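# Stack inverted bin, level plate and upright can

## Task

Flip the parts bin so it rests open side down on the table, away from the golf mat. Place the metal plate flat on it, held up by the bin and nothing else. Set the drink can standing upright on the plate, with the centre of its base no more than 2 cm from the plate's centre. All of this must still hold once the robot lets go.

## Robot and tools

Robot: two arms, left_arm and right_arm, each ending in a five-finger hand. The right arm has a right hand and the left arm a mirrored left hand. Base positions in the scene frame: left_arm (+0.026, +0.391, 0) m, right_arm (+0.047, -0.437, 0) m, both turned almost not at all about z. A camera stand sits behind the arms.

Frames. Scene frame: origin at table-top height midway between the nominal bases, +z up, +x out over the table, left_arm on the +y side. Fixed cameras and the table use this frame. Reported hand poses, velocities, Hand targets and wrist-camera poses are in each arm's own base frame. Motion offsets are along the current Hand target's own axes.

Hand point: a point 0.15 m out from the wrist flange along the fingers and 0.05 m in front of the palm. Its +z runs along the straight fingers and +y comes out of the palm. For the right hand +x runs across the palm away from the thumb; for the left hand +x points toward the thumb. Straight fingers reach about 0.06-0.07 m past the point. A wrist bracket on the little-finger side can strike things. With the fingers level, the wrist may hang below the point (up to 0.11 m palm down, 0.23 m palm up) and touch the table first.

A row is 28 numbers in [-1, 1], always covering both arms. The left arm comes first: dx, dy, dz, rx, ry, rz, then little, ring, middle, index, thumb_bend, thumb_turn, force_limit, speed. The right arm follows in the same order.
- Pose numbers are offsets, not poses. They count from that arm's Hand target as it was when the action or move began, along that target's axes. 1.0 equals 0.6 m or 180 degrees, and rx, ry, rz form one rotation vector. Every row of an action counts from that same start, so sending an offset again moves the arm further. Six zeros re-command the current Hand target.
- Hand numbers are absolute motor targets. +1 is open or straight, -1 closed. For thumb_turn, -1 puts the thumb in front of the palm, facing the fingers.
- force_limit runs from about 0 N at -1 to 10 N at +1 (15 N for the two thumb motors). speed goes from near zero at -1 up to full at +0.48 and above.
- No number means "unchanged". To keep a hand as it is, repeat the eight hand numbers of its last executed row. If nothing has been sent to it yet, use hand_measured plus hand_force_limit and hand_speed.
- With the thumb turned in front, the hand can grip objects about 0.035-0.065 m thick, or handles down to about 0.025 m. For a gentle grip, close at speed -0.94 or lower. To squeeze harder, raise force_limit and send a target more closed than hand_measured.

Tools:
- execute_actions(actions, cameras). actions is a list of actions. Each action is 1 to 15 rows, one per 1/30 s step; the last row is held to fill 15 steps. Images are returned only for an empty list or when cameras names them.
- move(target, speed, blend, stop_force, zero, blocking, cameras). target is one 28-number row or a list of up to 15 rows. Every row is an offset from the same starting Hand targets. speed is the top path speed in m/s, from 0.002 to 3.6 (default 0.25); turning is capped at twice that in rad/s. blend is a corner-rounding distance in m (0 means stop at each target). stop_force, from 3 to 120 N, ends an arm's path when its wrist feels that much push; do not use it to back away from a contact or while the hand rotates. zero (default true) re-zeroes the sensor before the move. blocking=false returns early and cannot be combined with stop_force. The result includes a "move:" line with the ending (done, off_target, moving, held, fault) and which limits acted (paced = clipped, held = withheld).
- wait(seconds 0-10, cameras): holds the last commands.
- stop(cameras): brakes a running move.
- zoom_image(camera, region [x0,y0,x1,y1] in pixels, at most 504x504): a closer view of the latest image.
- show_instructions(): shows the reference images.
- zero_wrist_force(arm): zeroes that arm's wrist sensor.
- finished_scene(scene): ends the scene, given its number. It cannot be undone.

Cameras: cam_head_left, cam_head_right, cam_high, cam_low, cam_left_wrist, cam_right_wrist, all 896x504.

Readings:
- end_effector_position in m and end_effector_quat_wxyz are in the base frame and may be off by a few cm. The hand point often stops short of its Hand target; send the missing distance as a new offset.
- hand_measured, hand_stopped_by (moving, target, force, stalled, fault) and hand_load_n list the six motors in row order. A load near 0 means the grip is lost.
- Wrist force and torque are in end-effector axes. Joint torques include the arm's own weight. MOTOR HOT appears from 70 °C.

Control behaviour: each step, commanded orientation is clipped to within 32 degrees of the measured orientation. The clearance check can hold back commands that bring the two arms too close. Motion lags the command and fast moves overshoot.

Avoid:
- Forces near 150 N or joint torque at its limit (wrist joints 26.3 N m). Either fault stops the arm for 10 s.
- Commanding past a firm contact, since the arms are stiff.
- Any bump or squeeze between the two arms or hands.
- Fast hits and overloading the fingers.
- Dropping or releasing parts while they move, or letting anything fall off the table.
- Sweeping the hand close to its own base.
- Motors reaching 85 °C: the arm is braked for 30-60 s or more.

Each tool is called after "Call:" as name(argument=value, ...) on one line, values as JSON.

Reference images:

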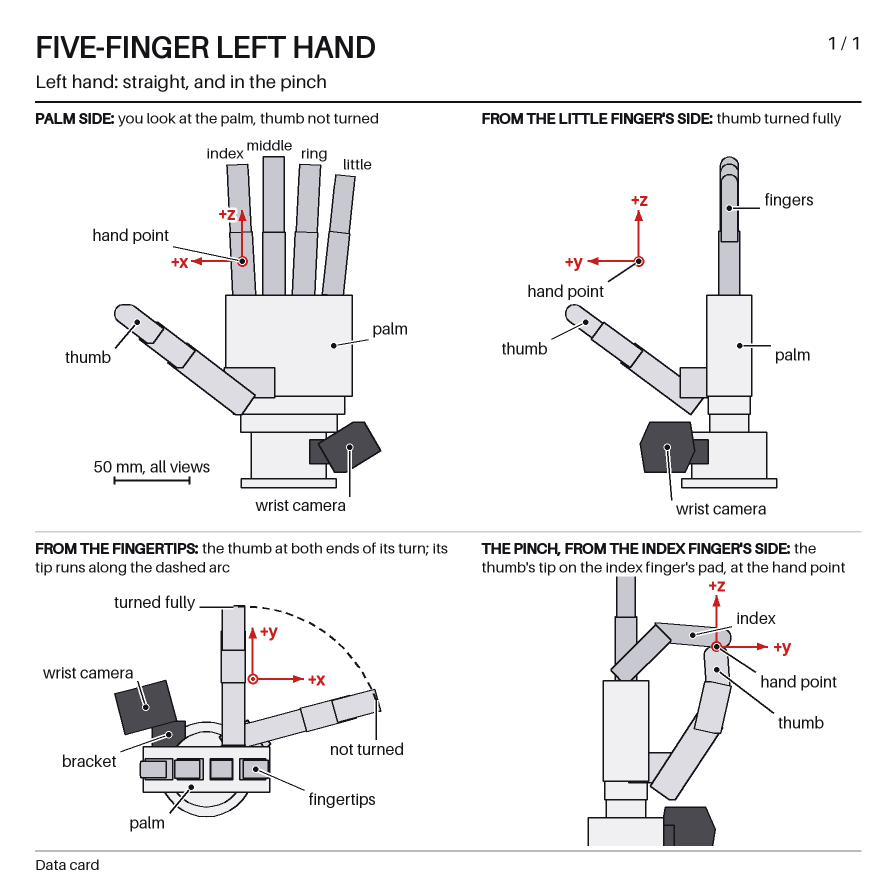

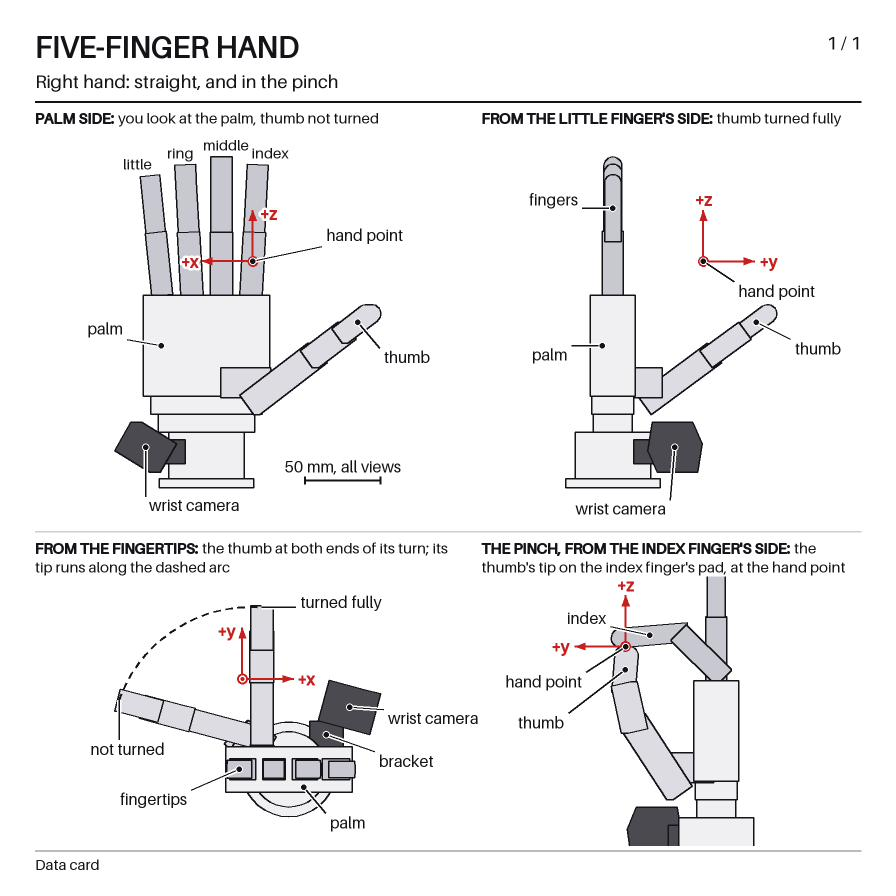

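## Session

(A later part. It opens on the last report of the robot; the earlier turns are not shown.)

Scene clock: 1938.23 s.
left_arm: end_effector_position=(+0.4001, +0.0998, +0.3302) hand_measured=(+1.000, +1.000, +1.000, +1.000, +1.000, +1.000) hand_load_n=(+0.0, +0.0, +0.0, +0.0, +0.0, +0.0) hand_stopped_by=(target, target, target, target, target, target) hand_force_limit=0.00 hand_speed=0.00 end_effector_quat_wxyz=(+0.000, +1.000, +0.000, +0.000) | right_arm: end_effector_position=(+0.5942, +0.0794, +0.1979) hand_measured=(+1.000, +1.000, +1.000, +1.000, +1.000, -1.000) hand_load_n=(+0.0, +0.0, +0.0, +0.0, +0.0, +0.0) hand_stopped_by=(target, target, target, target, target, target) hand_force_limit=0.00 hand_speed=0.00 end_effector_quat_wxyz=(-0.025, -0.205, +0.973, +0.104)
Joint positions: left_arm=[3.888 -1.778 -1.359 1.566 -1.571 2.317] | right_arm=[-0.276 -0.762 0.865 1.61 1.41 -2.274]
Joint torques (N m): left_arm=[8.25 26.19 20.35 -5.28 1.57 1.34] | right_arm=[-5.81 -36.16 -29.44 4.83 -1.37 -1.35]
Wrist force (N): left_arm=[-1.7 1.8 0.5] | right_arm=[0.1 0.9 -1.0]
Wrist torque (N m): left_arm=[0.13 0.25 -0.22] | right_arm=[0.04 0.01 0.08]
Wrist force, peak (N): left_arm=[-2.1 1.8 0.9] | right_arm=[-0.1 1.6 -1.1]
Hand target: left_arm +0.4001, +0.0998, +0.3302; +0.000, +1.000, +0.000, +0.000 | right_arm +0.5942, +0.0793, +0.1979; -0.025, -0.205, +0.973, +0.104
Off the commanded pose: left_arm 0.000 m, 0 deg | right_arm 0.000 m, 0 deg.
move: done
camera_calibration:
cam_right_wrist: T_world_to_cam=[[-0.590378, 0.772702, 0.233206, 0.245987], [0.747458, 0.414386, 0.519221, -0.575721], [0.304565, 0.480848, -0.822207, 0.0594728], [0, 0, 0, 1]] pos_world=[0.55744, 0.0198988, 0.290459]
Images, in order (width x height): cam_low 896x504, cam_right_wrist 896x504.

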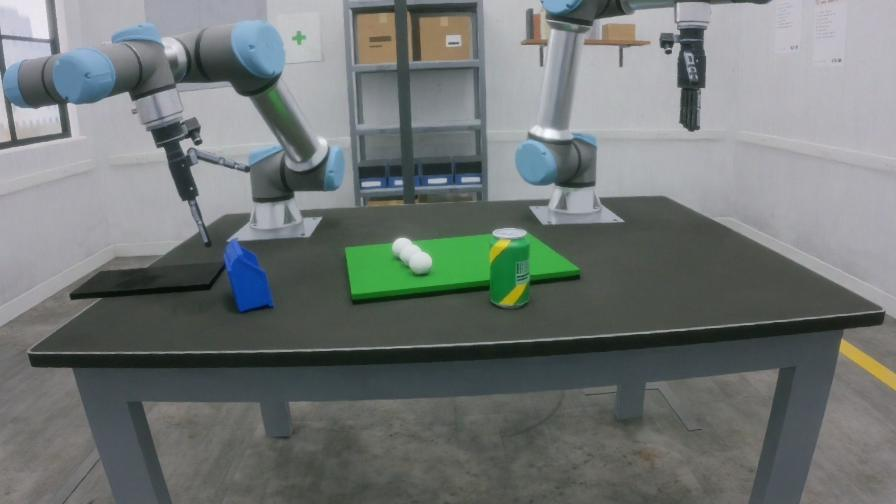

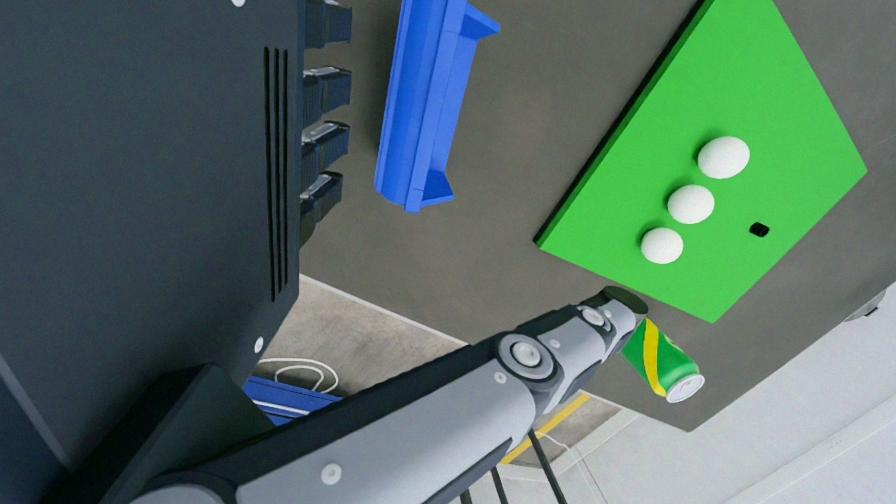

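Call:
execute_actions(actions=[], cameras=["cam_head_right","cam_right_wrist","cam_high"])

Scene clock: 1972.10 s.
left_arm: end_effector_position=(+0.4001, +0.0998, +0.3302) hand_measured=(+1.000, +1.000, +1.000, +1.000, +1.000, +1.000) hand_load_n=(+0.0, +0.0, +0.0, +0.0, +0.0, -0.5) hand_stopped_by=(target, target, target, target, target, target) hand_force_limit=0.00 hand_speed=0.00 end_effector_quat_wxyz=(+0.000, +1.000, +0.000, +0.000) | right_arm: end_effector_position=(+0.5942, +0.0793, +0.1979) hand_measured=(+1.000, +1.000, +1.000, +1.000, +1.000, -1.000) hand_load_n=(+0.0, +0.0, +0.0, +0.0, +0.0, +0.0) hand_stopped_by=(target, target, target, target, target, target) hand_force_limit=0.00 hand_speed=0.00 end_effector_quat_wxyz=(-0.025, -0.205, +0.973, +0.104)
Joint positions: left_arm=[3.888 -1.778 -1.359 1.566 -1.571 2.317] | right_arm=[-0.276 -0.762 0.865 1.61 1.41 -2.275]
Joint velocities: within noise
Joint torques (N m): left_arm=[7.65 25.78 20.24 -5.14 1.6 1.31] | right_arm=[-6.6 -36.09 -29.21 4.83 -1.42 -1.53]
Motor temperatures (°C): left_arm=[28 31 28 35 34 38] | right_arm=[28 31 30 38 33 34]
Wrist force (N): left_arm=[-1.8 1.5 0.6] | right_arm=[0.2 0.9 -1.0]
Wrist torque (N m): left_arm=[0.07 0.27 -0.22] | right_arm=[0.05 0.00 0.09]
Wrist force, peak (N): left_arm=[-2.0 2.0 0.4] | right_arm=[0.2 1.2 -1.1]
Hand target: left_arm +0.4001, +0.0998, +0.3302; +0.000, +1.000, +0.000, +0.000 | right_arm +0.5942, +0.0793, +0.1979; -0.025, -0.205, +0.973, +0.104
Off the commanded pose: left_arm 0.000 m, 0 deg | right_arm 0.000 m, 0 deg.
camera_calibration:
cam_right_wrist: T_world_to_cam=[[-0.590306, 0.772692, 0.23342, 0.246045], [0.747548, 0.414254, 0.519198, -0.575743], [0.304485, 0.480979, -0.822161, 0.0594366], [0, 0, 0, 1]] pos_world=[0.557539, 0.0197991, 0.290359]
Images, in order (width x height): cam_head_right 896x504, cam_high 896x504, cam_right_wrist 896x504.

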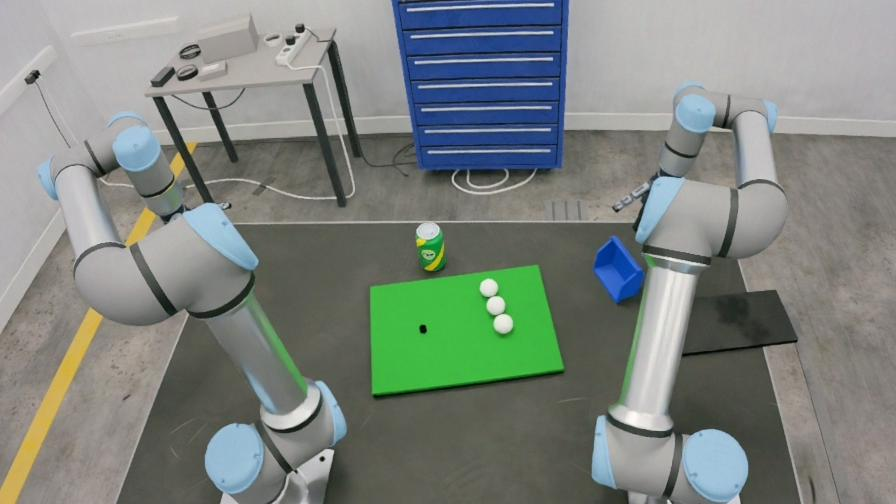

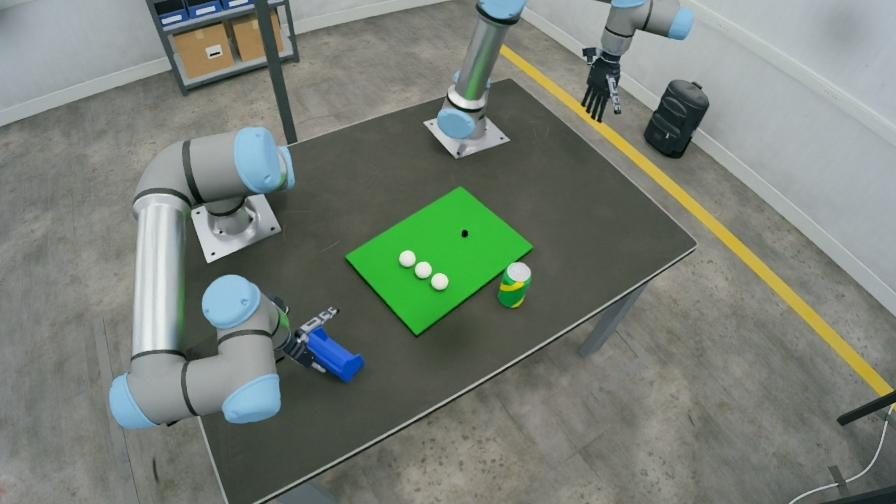

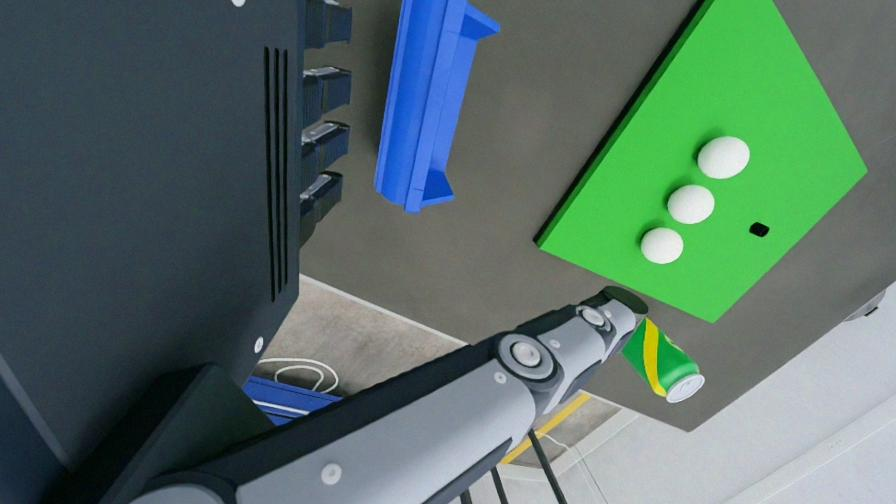

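Call:
move(target=[0,0,0,0,0,0,1,1,1,1,1,1,0,0, 0,0,0.1833,0,0,0,1,1,1,1,1,-1,0,0], speed=0.06, stop_force=5, cameras=["cam_head_right","cam_right_wrist","cam_high"])

Scene clock: 1984.23 s.
left_arm: end_effector_position=(+0.4001, +0.0998, +0.3302) hand_measured=(+1.000, +1.000, +1.000, +1.000, +1.000, +1.000) hand_load_n=(+0.0, -0.5, +0.0, +0.0, +0.0, +0.0) hand_stopped_by=(target, target, target, target, target, target) hand_force_limit=0.00 hand_speed=0.00 end_effector_quat_wxyz=(+0.000, +1.000, +0.000, +0.000) | right_arm: end_effector_position=(+0.5843, +0.1004, +0.0904) hand_measured=(+1.000, +1.000, +1.000, +1.000, +1.000, -1.000) hand_load_n=(+0.0, +0.0, +0.0, +0.0, +0.0, +0.0) hand_stopped_by=(target, target, target, target, target, target) hand_force_limit=0.00 hand_speed=0.00 end_effector_quat_wxyz=(-0.025, -0.205, +0.973, +0.104)
Joint positions: left_arm=[3.888 -1.778 -1.359 1.566 -1.571 2.317] | right_arm=[-0.246 -0.724 1.076 1.356 1.406 -2.244]
Joint torques (N m): left_arm=[7.81 25.83 19.91 -5.17 1.37 1.33] | right_arm=[5.65 -35.74 -5.17 0.8 -1.53 1.4]
Wrist force (N): left_arm=[-1.9 1.8 0.7] | right_arm=[0.2 1.1 -1.2]
Wrist torque (N m): left_arm=[0.12 0.29 -0.24] | right_arm=[0.06 -0.01 0.02]
Wrist force, peak (N): left_arm=[-1.9 2.1 0.5] | right_arm=[0.3 1.0 -1.4]
Hand target: left_arm +0.4001, +0.0998, +0.3302; +0.000, +1.000, +0.000, +0.000 | right_arm +0.5843, +0.1004, +0.0904; -0.025, -0.205, +0.973, +0.104
Off the commanded pose: left_arm 0.000 m, 0 deg | right_arm 0.000 m, 0 deg.
move: done
camera_calibration:
cam_right_wrist: T_world_to_cam=[[-0.590306, 0.772692, 0.23342, 0.248931], [0.747548, 0.414254, 0.519198, -0.521194], [0.304485, 0.480979, -0.822161, -0.0360495], [0, 0, 0, 1]] pos_world=[0.547539, 0.0408991, 0.182859]
Images, in order (width x height): cam_head_right 896x504, cam_high 896x504, cam_right_wrist 896x504.

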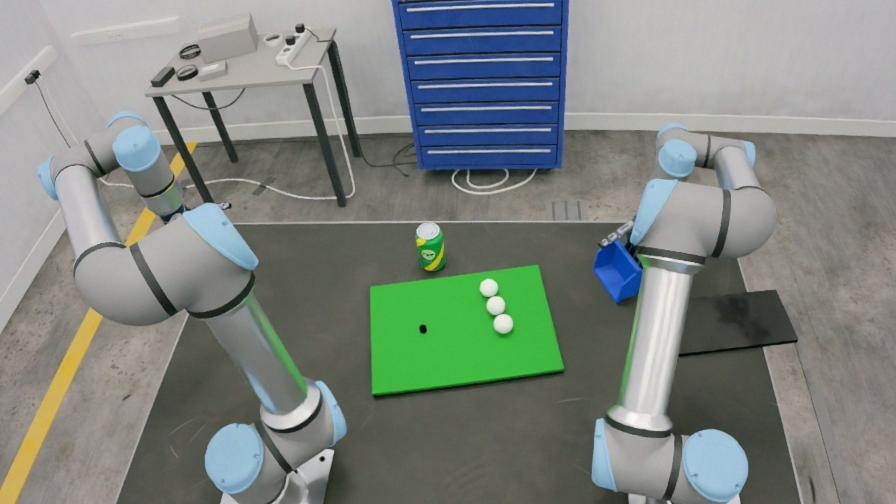

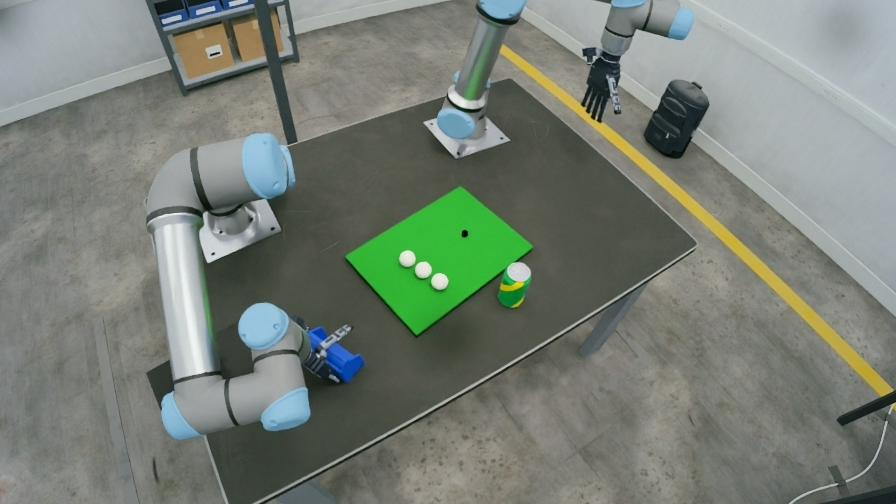

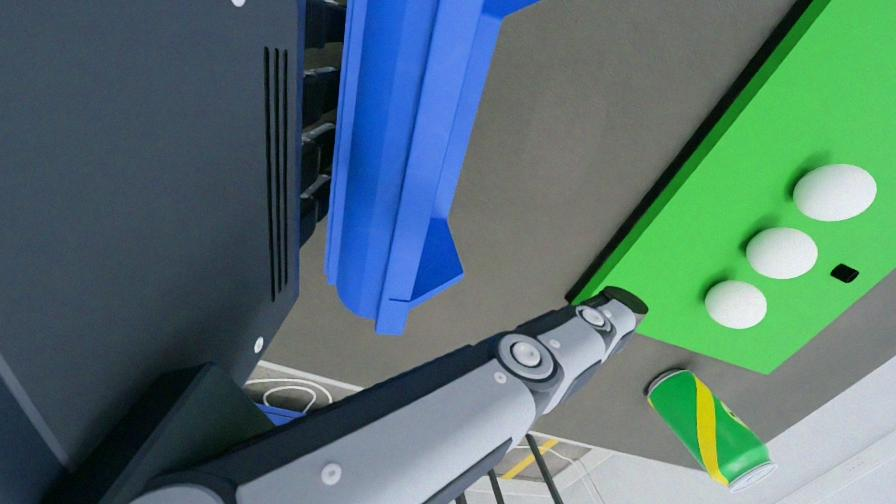

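Call:
move(target=[[0,0,0,0,0,0,1,1,1,1,1,1,0,0, 0,0,0.0133,0,0,0,1,1,1,1,1,-1,0,0],[0,0,0,0,0,0,1,1,1,1,1,1,0,0, 0,0.018,0.0133,0,0,0,1,1,1,1,1,-1,0,0]], speed=0.03, cameras=["cam_head_right","cam_right_wrist","cam_high"])

Call:
zoom_image(camera="cam_high", region=[220, 280, 400, 420])

Scene clock: 2023.87 s.
left_arm: end_effector_position=(+0.4001, +0.0998, +0.3302) hand_measured=(+1.000, +1.000, +1.000, +1.000, +1.000, +1.000) hand_load_n=(-0.5, +0.0, +0.0, +0.0, -0.5, +0.0) hand_stopped_by=(target, target, target, target, target, target) hand_force_limit=0.00 hand_speed=0.00 end_effector_quat_wxyz=(+0.000, +1.000, +0.000, +0.000) | right_arm: end_effector_position=(+0.5793, +0.1115, +0.0849) hand_measured=(+1.000, +1.000, +1.000, +1.000, +1.000, -1.000) hand_load_n=(+0.0, +0.0, +0.0, +0.0, +0.0, +0.0) hand_stopped_by=(target, target, target, target, target, target) hand_force_limit=0.00 hand_speed=0.00 end_effector_quat_wxyz=(-0.025, -0.205, +0.973, +0.104)
Joint positions: left_arm=[3.888 -1.778 -1.359 1.566 -1.571 2.317] | right_arm=[-0.23 -0.732 1.105 1.332 1.404 -2.228]
Joint torques (N m): left_arm=[7.66 25.76 19.71 -5.32 1.58 1.39] | right_arm=[7.09 -55.82 -4 0.77 -1.87 1.67]
Wrist force (N): left_arm=[-1.9 1.5 0.8] | right_arm=[0.3 0.7 -1.1]
Wrist torque (N m): left_arm=[0.06 0.30 -0.22] | right_arm=[0.04 -0.04 0.01]
Wrist force, peak (N): left_arm=[-2.0 2.0 0.9] | right_arm=[0.3 1.3 -1.4]
Hand target: left_arm +0.4001, +0.0998, +0.3302; +0.000, +1.000, +0.000, +0.000 | right_arm +0.5793, +0.1116, +0.0849; -0.025, -0.205, +0.973, +0.104
Off the commanded pose: left_arm 0.000 m, 0 deg | right_arm 0.000 m, 0 deg.
move: done
camera_calibration:
cam_right_wrist: T_world_to_cam=[[-0.590306, 0.772692, 0.23342, 0.238609], [0.747548, 0.414254, 0.519198, -0.519241], [0.304485, 0.480979, -0.822161, -0.0444359], [0, 0, 0, 1]] pos_world=[0.542539, 0.0520991, 0.177359]
Images, in order (width x height): cam_head_right 896x504, cam_high 896x504, cam_right_wrist 896x504.

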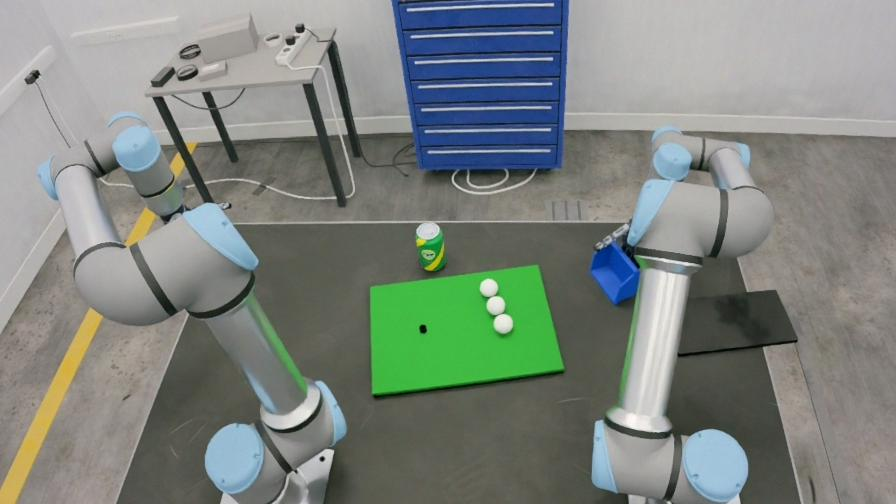

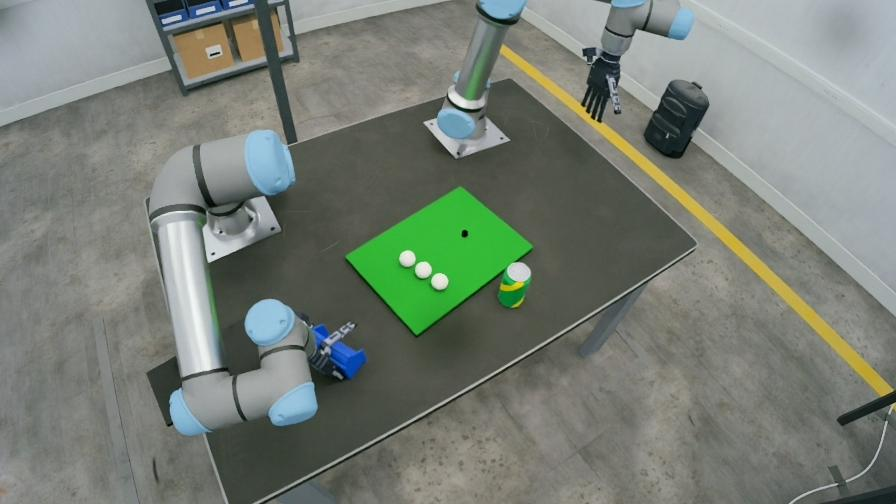

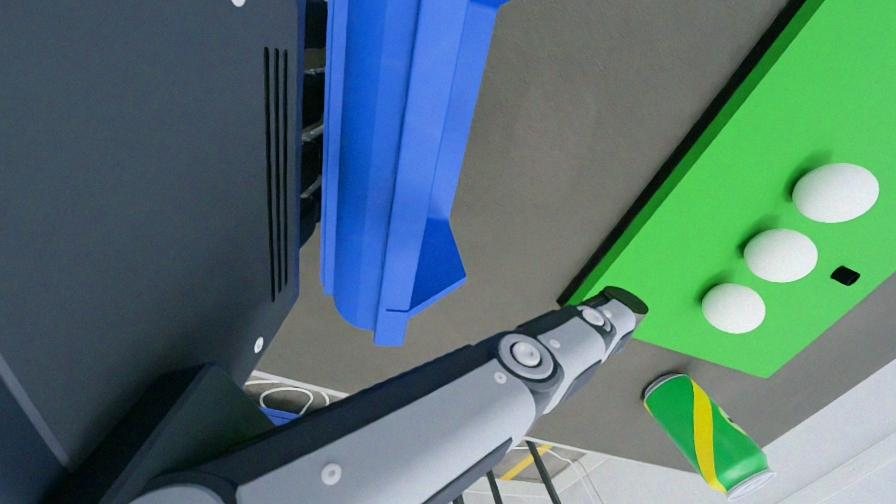

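Scaled by 2.800.

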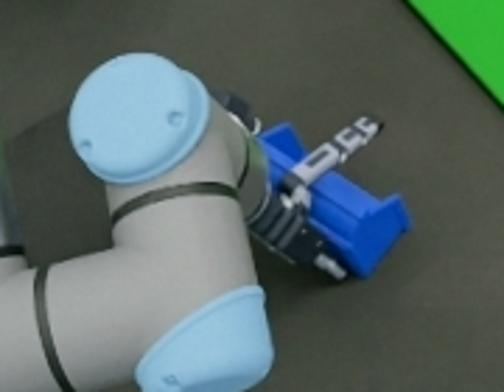

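Call:
move(target=[0,0,0,0,0,0,1,1,1,1,1,1,0,0, 0,0,0.007,0,0,0,1,1,1,1,1,-1,0,0], speed=0.03, stop_force=4)

Call:
move(target=[0,0,0,0,0,0,1,1,1,1,1,1,0,0, 0,0,0,0,0,0,1,1,1,1,-0.9,-1,-0.3,-0.6], cameras=["cam_head_right","cam_right_wrist","cam_high"])

Call:
zoom_image(camera="cam_high", region=[220, 280, 400, 420])

Scene clock: 2033.70 s.
left_arm: end_effector_position=(+0.4001, +0.0998, +0.3302) hand_measured=(+1.000, +1.000, +1.000, +1.000, +1.000, +1.000) hand_load_n=(+0.0, +0.0, +0.0, +0.0, +0.0, +0.0) hand_stopped_by=(target, target, target, target, target, target) hand_force_limit=0.00 hand_speed=0.00 end_effector_quat_wxyz=(+0.000, +1.000, +0.000, +0.000) | right_arm: end_effector_position=(+0.5789, +0.1124, +0.0808) hand_measured=(+1.000, +1.000, +1.000, +1.000, +1.000, -1.000) hand_load_n=(+0.0, +0.0, +0.0, +0.0, +0.0, +0.0) hand_stopped_by=(target, target, target, target, target, target) hand_force_limit=0.00 hand_speed=0.00 end_effector_quat_wxyz=(-0.025, -0.205, +0.973, +0.104)
Joint positions: left_arm=[3.888 -1.778 -1.359 1.566 -1.571 2.317] | right_arm=[-0.228 -0.729 1.111 1.323 1.404 -2.227]
Joint torques (N m): left_arm=[7.94 25.9 20.73 -5.03 1.48 1.41] | right_arm=[7.66 -33.34 -3.64 0.46 -1.64 1.34]
Wrist force (N): left_arm=[-1.5 1.7 0.7] | right_arm=[0.2 0.8 -5.2]
Wrist torque (N m): left_arm=[0.09 0.23 -0.21] | right_arm=[0.30 0.05 0.00]
Wrist force, peak (N): left_arm=[-1.9 2.2 0.6] | right_arm=[0.2 0.8 -5.2]
Hand target: left_arm +0.4001, +0.0998, +0.3302; +0.000, +1.000, +0.000, +0.000 | right_arm +0.5789, +0.1124, +0.0808; -0.025, -0.205, +0.973, +0.104
Off the commanded pose: left_arm 0.000 m, 0 deg | right_arm 0.000 m, 0 deg.
move: done

Scene clock: 2037.10 s.
left_arm: end_effector_position=(+0.4001, +0.0998, +0.3302) hand_measured=(+1.000, +1.000, +1.000, +1.000, +1.000, +1.000) hand_load_n=(+0.0, +0.0, +0.0, +0.0, +0.0, +0.0) hand_stopped_by=(target, target, target, target, target, target) hand_force_limit=0.00 hand_speed=0.00 end_effector_quat_wxyz=(+0.000, +1.000, +0.000, +0.000) | right_arm: end_effector_position=(+0.5789, +0.1124, +0.0808) hand_measured=(+1.000, +1.000, +1.000, +1.000, -0.782, -1.000) hand_load_n=(+0.0, +0.0, +0.0, +0.0, +7.0, +0.0) hand_stopped_by=(target, target, target, target, force, target) hand_force_limit=-0.30 hand_speed=-0.60 end_effector_quat_wxyz=(-0.025, -0.205, +0.973, +0.104)
Joint positions: left_arm=[3.888 -1.778 -1.359 1.566 -1.571 2.317] | right_arm=[-0.228 -0.729 1.111 1.323 1.404 -2.227]
Joint torques (N m): left_arm=[7.75 25.96 18.82 -5.31 1.5 1.47] | right_arm=[6.67 -34.81 -5.53 0.9 -1.33 1.43]
Wrist force (N): left_arm=[-1.9 1.7 0.7] | right_arm=[0.4 0.3 -3.9]
Wrist torque (N m): left_arm=[0.10 0.28 -0.23] | right_arm=[0.25 0.04 -0.01]
Wrist force, peak (N): left_arm=[-2.0 1.9 0.6] | right_arm=[0.3 0.6 -5.4]
Hand target: left_arm +0.4001, +0.0998, +0.3302; +0.000, +1.000, +0.000, +0.000 | right_arm +0.5789, +0.1124, +0.0808; -0.025, -0.205, +0.973, +0.104
Off the commanded pose: left_arm 0.000 m, 0 deg | right_arm 0.000 m, 0 deg.
move: done
camera_calibration:
cam_right_wrist: T_world_to_cam=[[-0.590306, 0.772692, 0.23342, 0.238711], [0.747548, 0.414254, 0.519198, -0.517144], [0.304485, 0.480979, -0.822161, -0.0480698], [0, 0, 0, 1]] pos_world=[0.542139, 0.0528991, 0.173259]
Images, in order (width x height): cam_head_right 896x504, cam_high 896x504, cam_right_wrist 896x504.

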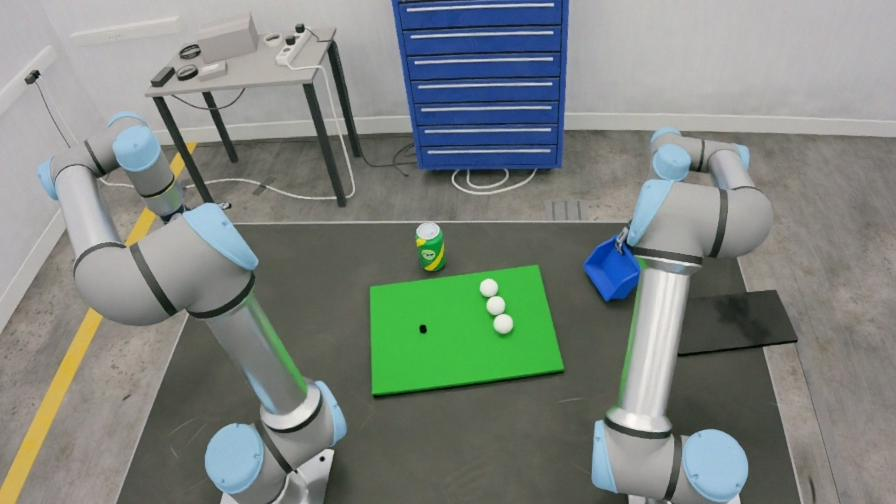

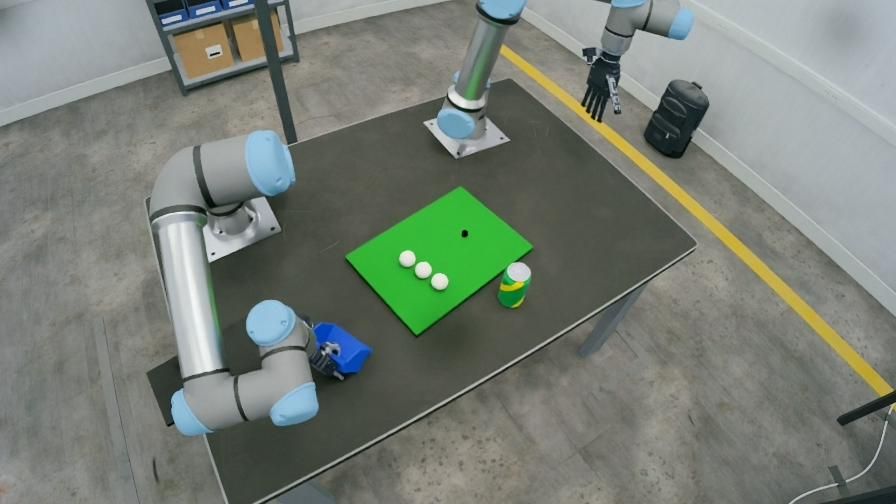

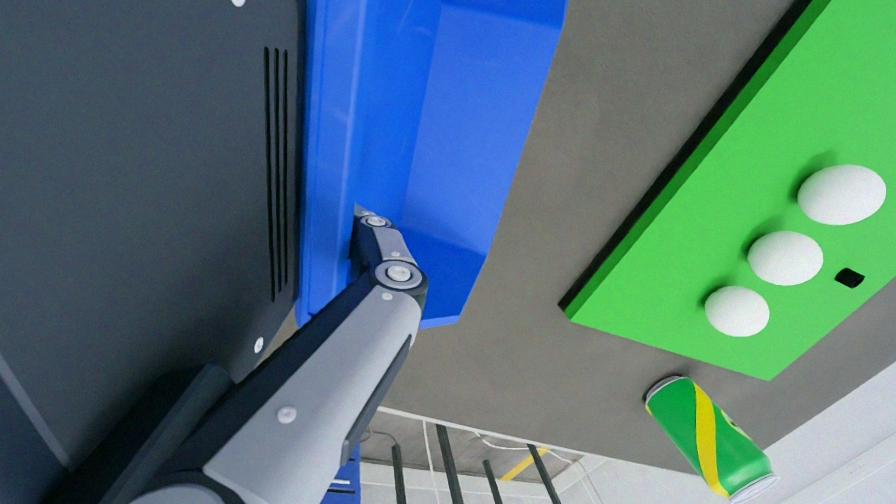

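Scaled by 2.800.

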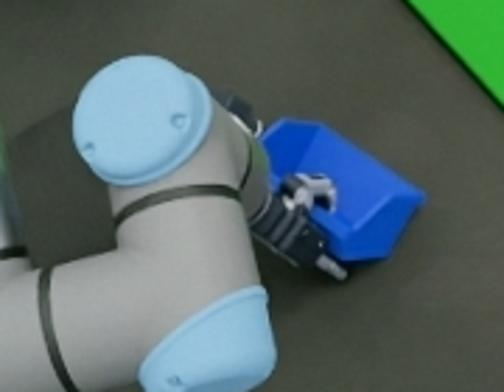

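Call:
move(target=[0,0,0,0,0,0,1,1,1,1,1,1,0,0, 0,0,-0.13,0,0,0,1,1,1,1,-0.9,-1,-0.3,-0.6], speed=0.06, cameras=["cam_head_right","cam_right_wrist","cam_high","cam_low"])

Call:
zoom_image(camera="cam_high", region=[220, 280, 400, 420])

Call:
zoom_image(camera="cam_low", region=[100, 180, 350, 360])

Scene clock: 2073.13 s.
left_arm: end_effector_position=(+0.4001, +0.0998, +0.3302) hand_measured=(+1.000, +1.000, +1.000, +1.000, +1.000, +1.000) hand_load_n=(+0.0, +0.0, +0.0, +0.0, +0.0, +0.0) hand_stopped_by=(target, target, target, target, target, target) hand_force_limit=0.00 hand_speed=0.00 end_effector_quat_wxyz=(+0.000, +1.000, +0.000, +0.000) | right_arm: end_effector_position=(+0.5860, +0.0975, +0.1570) hand_measured=(+1.000, +1.000, +1.000, +1.000, -0.782, -1.000) hand_load_n=(+0.0, +0.0, +0.0, +0.0, +7.0, +0.5) hand_stopped_by=(target, target, target, target, force, target) hand_force_limit=-0.30 hand_speed=-0.60 end_effector_quat_wxyz=(-0.025, -0.205, +0.973, +0.104)
Joint positions: left_arm=[3.888 -1.778 -1.359 1.566 -1.571 2.317] | right_arm=[-0.25 -0.77 0.984 1.495 1.407 -2.249]
Joint torques (N m): left_arm=[7.91 25.97 19.82 -5.05 1.38 1.38] | right_arm=[-6.75 -56.7 -30.2 5.14 0.88 -1.62]
Wrist force (N): left_arm=[-1.8 1.8 1.0] | right_arm=[0.2 0.7 -0.1]
Wrist torque (N m): left_arm=[0.10 0.27 -0.23] | right_arm=[0.02 -0.04 0.09]
Wrist force, peak (N): left_arm=[-2.2 1.9 0.6] | right_arm=[0.4 0.7 -4.8]
Hand target: left_arm +0.4001, +0.0998, +0.3302; +0.000, +1.000, +0.000, +0.000 | right_arm +0.5860, +0.0974, +0.1570; -0.025, -0.205, +0.973, +0.104
Off the commanded pose: left_arm 0.000 m, 0 deg | right_arm 0.000 m, 0 deg.
move: done
camera_calibration:
cam_right_wrist: T_world_to_cam=[[-0.590306, 0.772692, 0.23342, 0.236629], [0.747548, 0.414254, 0.519198, -0.555843], [0.304485, 0.480979, -0.822161, 0.0195836], [0, 0, 0, 1]] pos_world=[0.549239, 0.0379991, 0.249459]
Images, in order (width x height): cam_head_right 896x504, cam_high 896x504, cam_low 896x504, cam_right_wrist 896x504.

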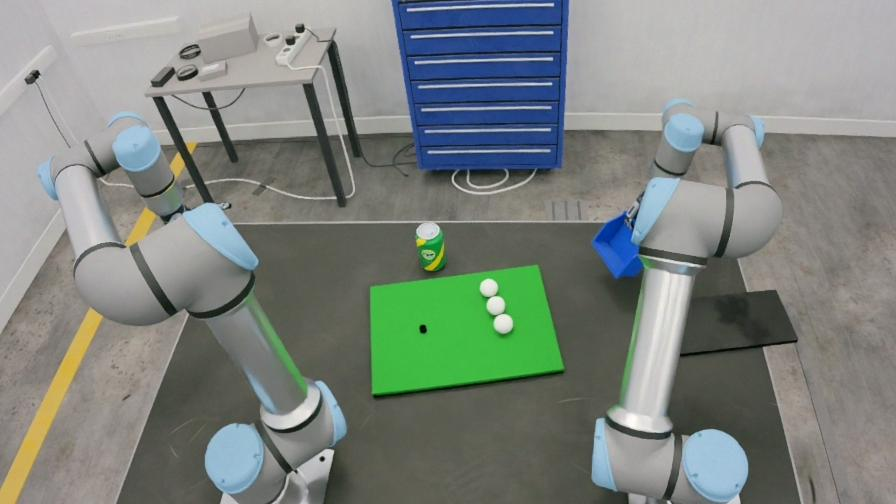

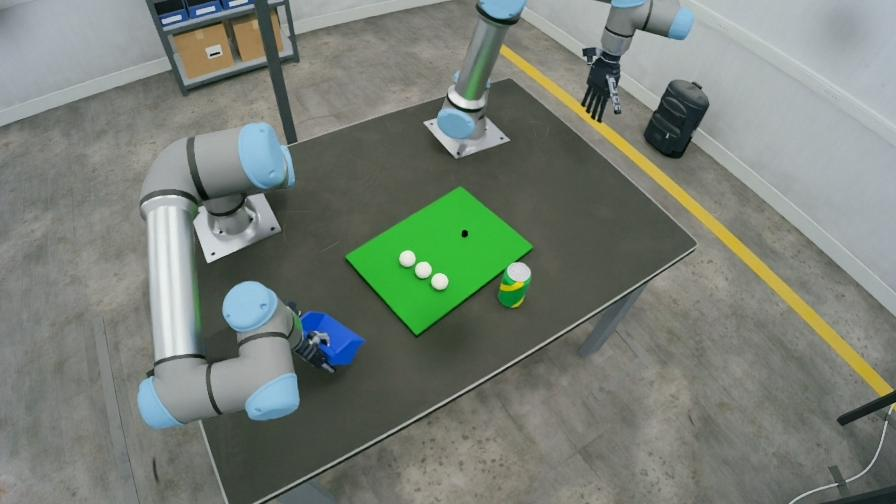

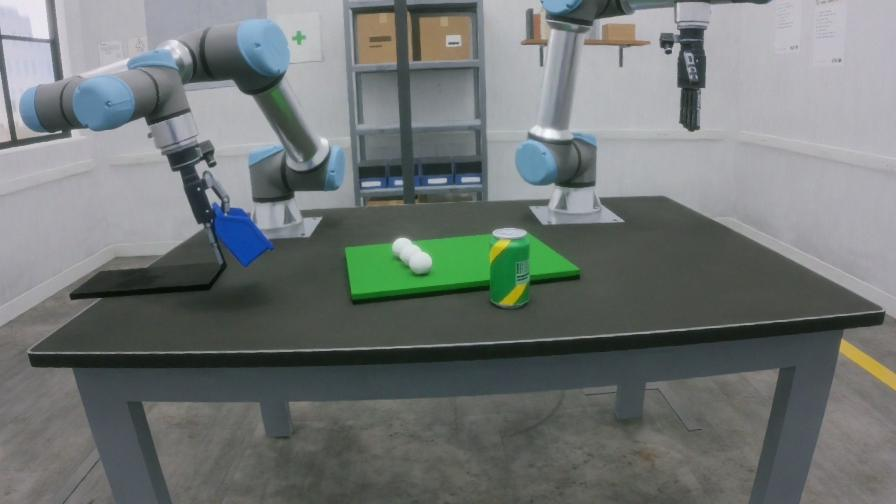

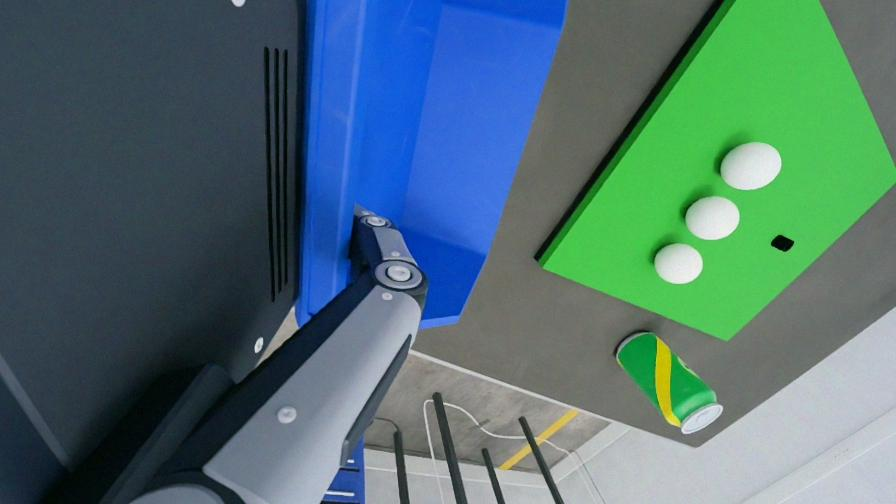

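Scaled by 2.800.

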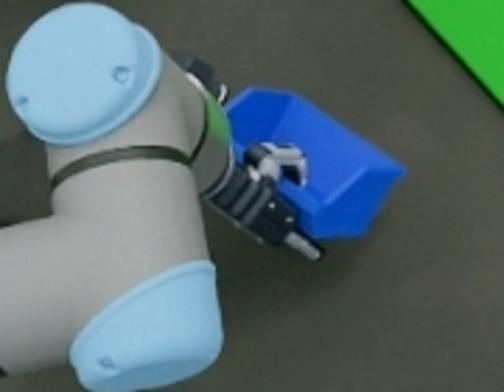

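Scaled by 2.016.

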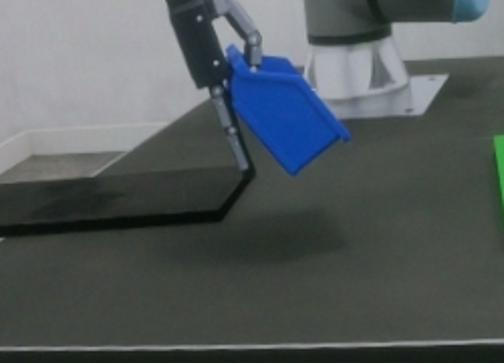

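Call:
move(target=[0,0,0,0,0,0,1,1,1,1,1,1,0,0, 0.1225,-0.0662,-0.1047,0.0600,0.0390,-0.3652,1,1,1,1,-0.9,-1,-0.3,-0.6], speed=0.2, cameras=["cam_head_right","cam_right_wrist","cam_high","cam_low"])

Scene clock: 2148.63 s.
left_arm: end_effector_position=(+0.4001, +0.0998, +0.3302) hand_measured=(+1.000, +1.000, +1.000, +1.000, +1.000, +1.000) hand_load_n=(+0.0, +0.0, +0.0, +0.0, +0.0, +0.0) hand_stopped_by=(target, target, target, target, target, target) hand_force_limit=0.00 hand_speed=0.00 end_effector_quat_wxyz=(+0.000, +1.000, +0.000, +0.000) | right_arm: end_effector_position=(+0.5401, +0.0201, +0.2104) hand_measured=(+1.000, +1.000, +1.000, +1.000, -0.782, -1.000) hand_load_n=(+0.0, +0.0, +0.0, +0.0, +6.5, +0.5) hand_stopped_by=(target, target, target, target, force, target) hand_force_limit=-0.30 hand_speed=-0.60 end_effector_quat_wxyz=(+0.002, +0.706, -0.708, -0.001)
Joint positions: left_arm=[3.888 -1.778 -1.359 1.566 -1.571 2.317] | right_arm=[-0.241 -0.806 0.829 1.552 1.573 -3.38]
Joint torques (N m): left_arm=[8.15 26.08 19.07 -5.1 1.55 1.29] | right_arm=[-1.8 -55.53 -7.96 0.73 -0.14 -1.51]
Wrist force (N): left_arm=[-1.9 1.6 0.5] | right_arm=[0.4 0.6 0.1]
Wrist torque (N m): left_arm=[0.09 0.28 -0.23] | right_arm=[-0.01 -0.07 0.07]
Wrist force, peak (N): left_arm=[-2.1 1.9 0.5] | right_arm=[0.2 1.2 -0.2]
Hand target: left_arm +0.4001, +0.0998, +0.3302; +0.000, +1.000, +0.000, +0.000 | right_arm +0.5401, +0.0201, +0.2104; +0.002, +0.706, -0.708, -0.001
Off the commanded pose: left_arm 0.000 m, 0 deg | right_arm 0.000 m, 0 deg.
move: done
camera_calibration:
cam_right_wrist: T_world_to_cam=[[-0.973592, -0.226043, 0.031992, 0.526347], [-0.180944, 0.84949, 0.495607, -0.0196186], [-0.139205, 0.476731, -0.867957, 0.36401], [0, 0, 0, 1]] pos_world=[0.55957, -0.0378922, 0.30883]
Images, in order (width x height): cam_head_right 896x504, cam_high 896x504, cam_low 896x504, cam_right_wrist 896x504.

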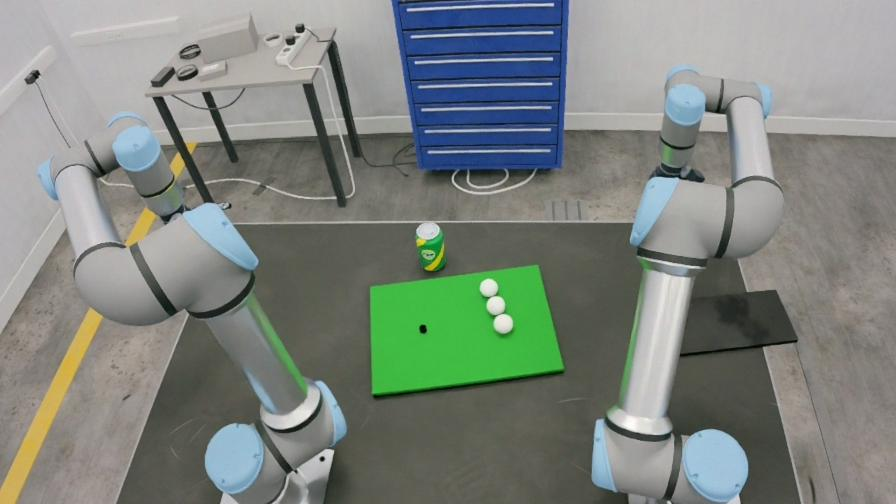

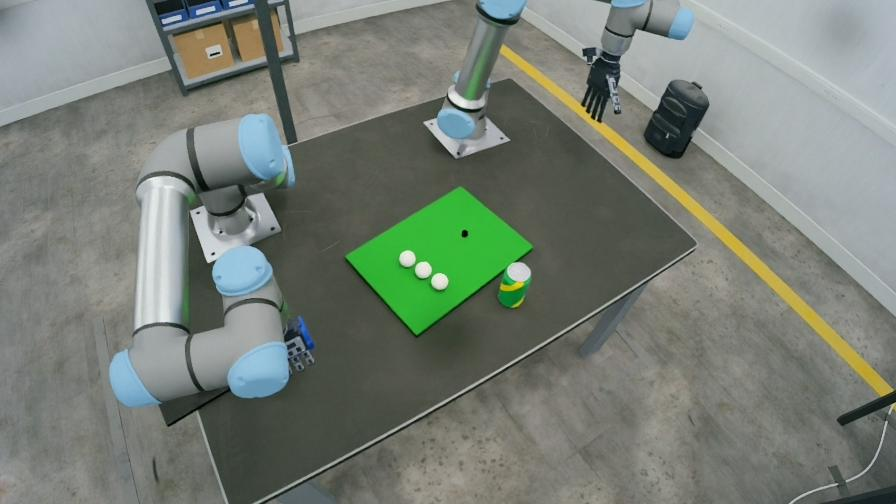

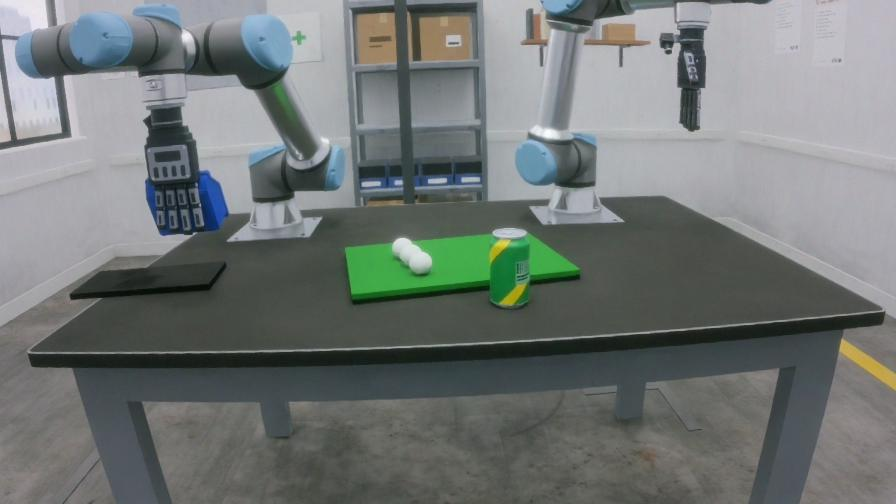

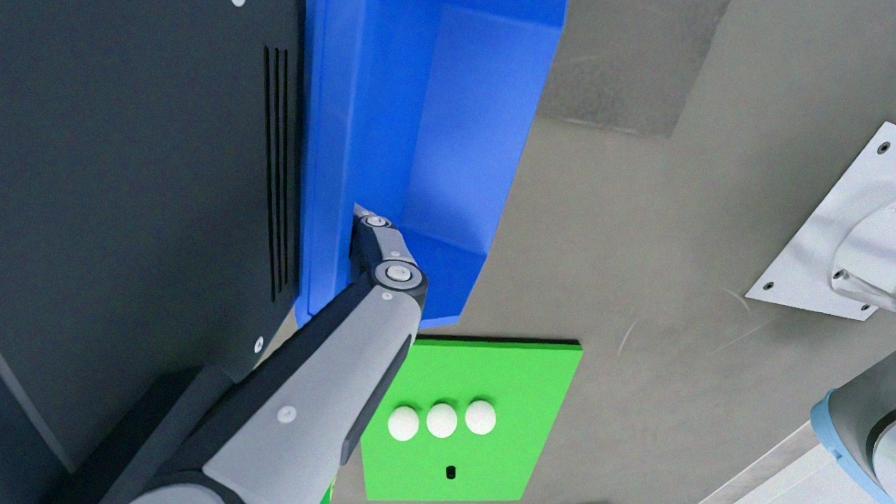

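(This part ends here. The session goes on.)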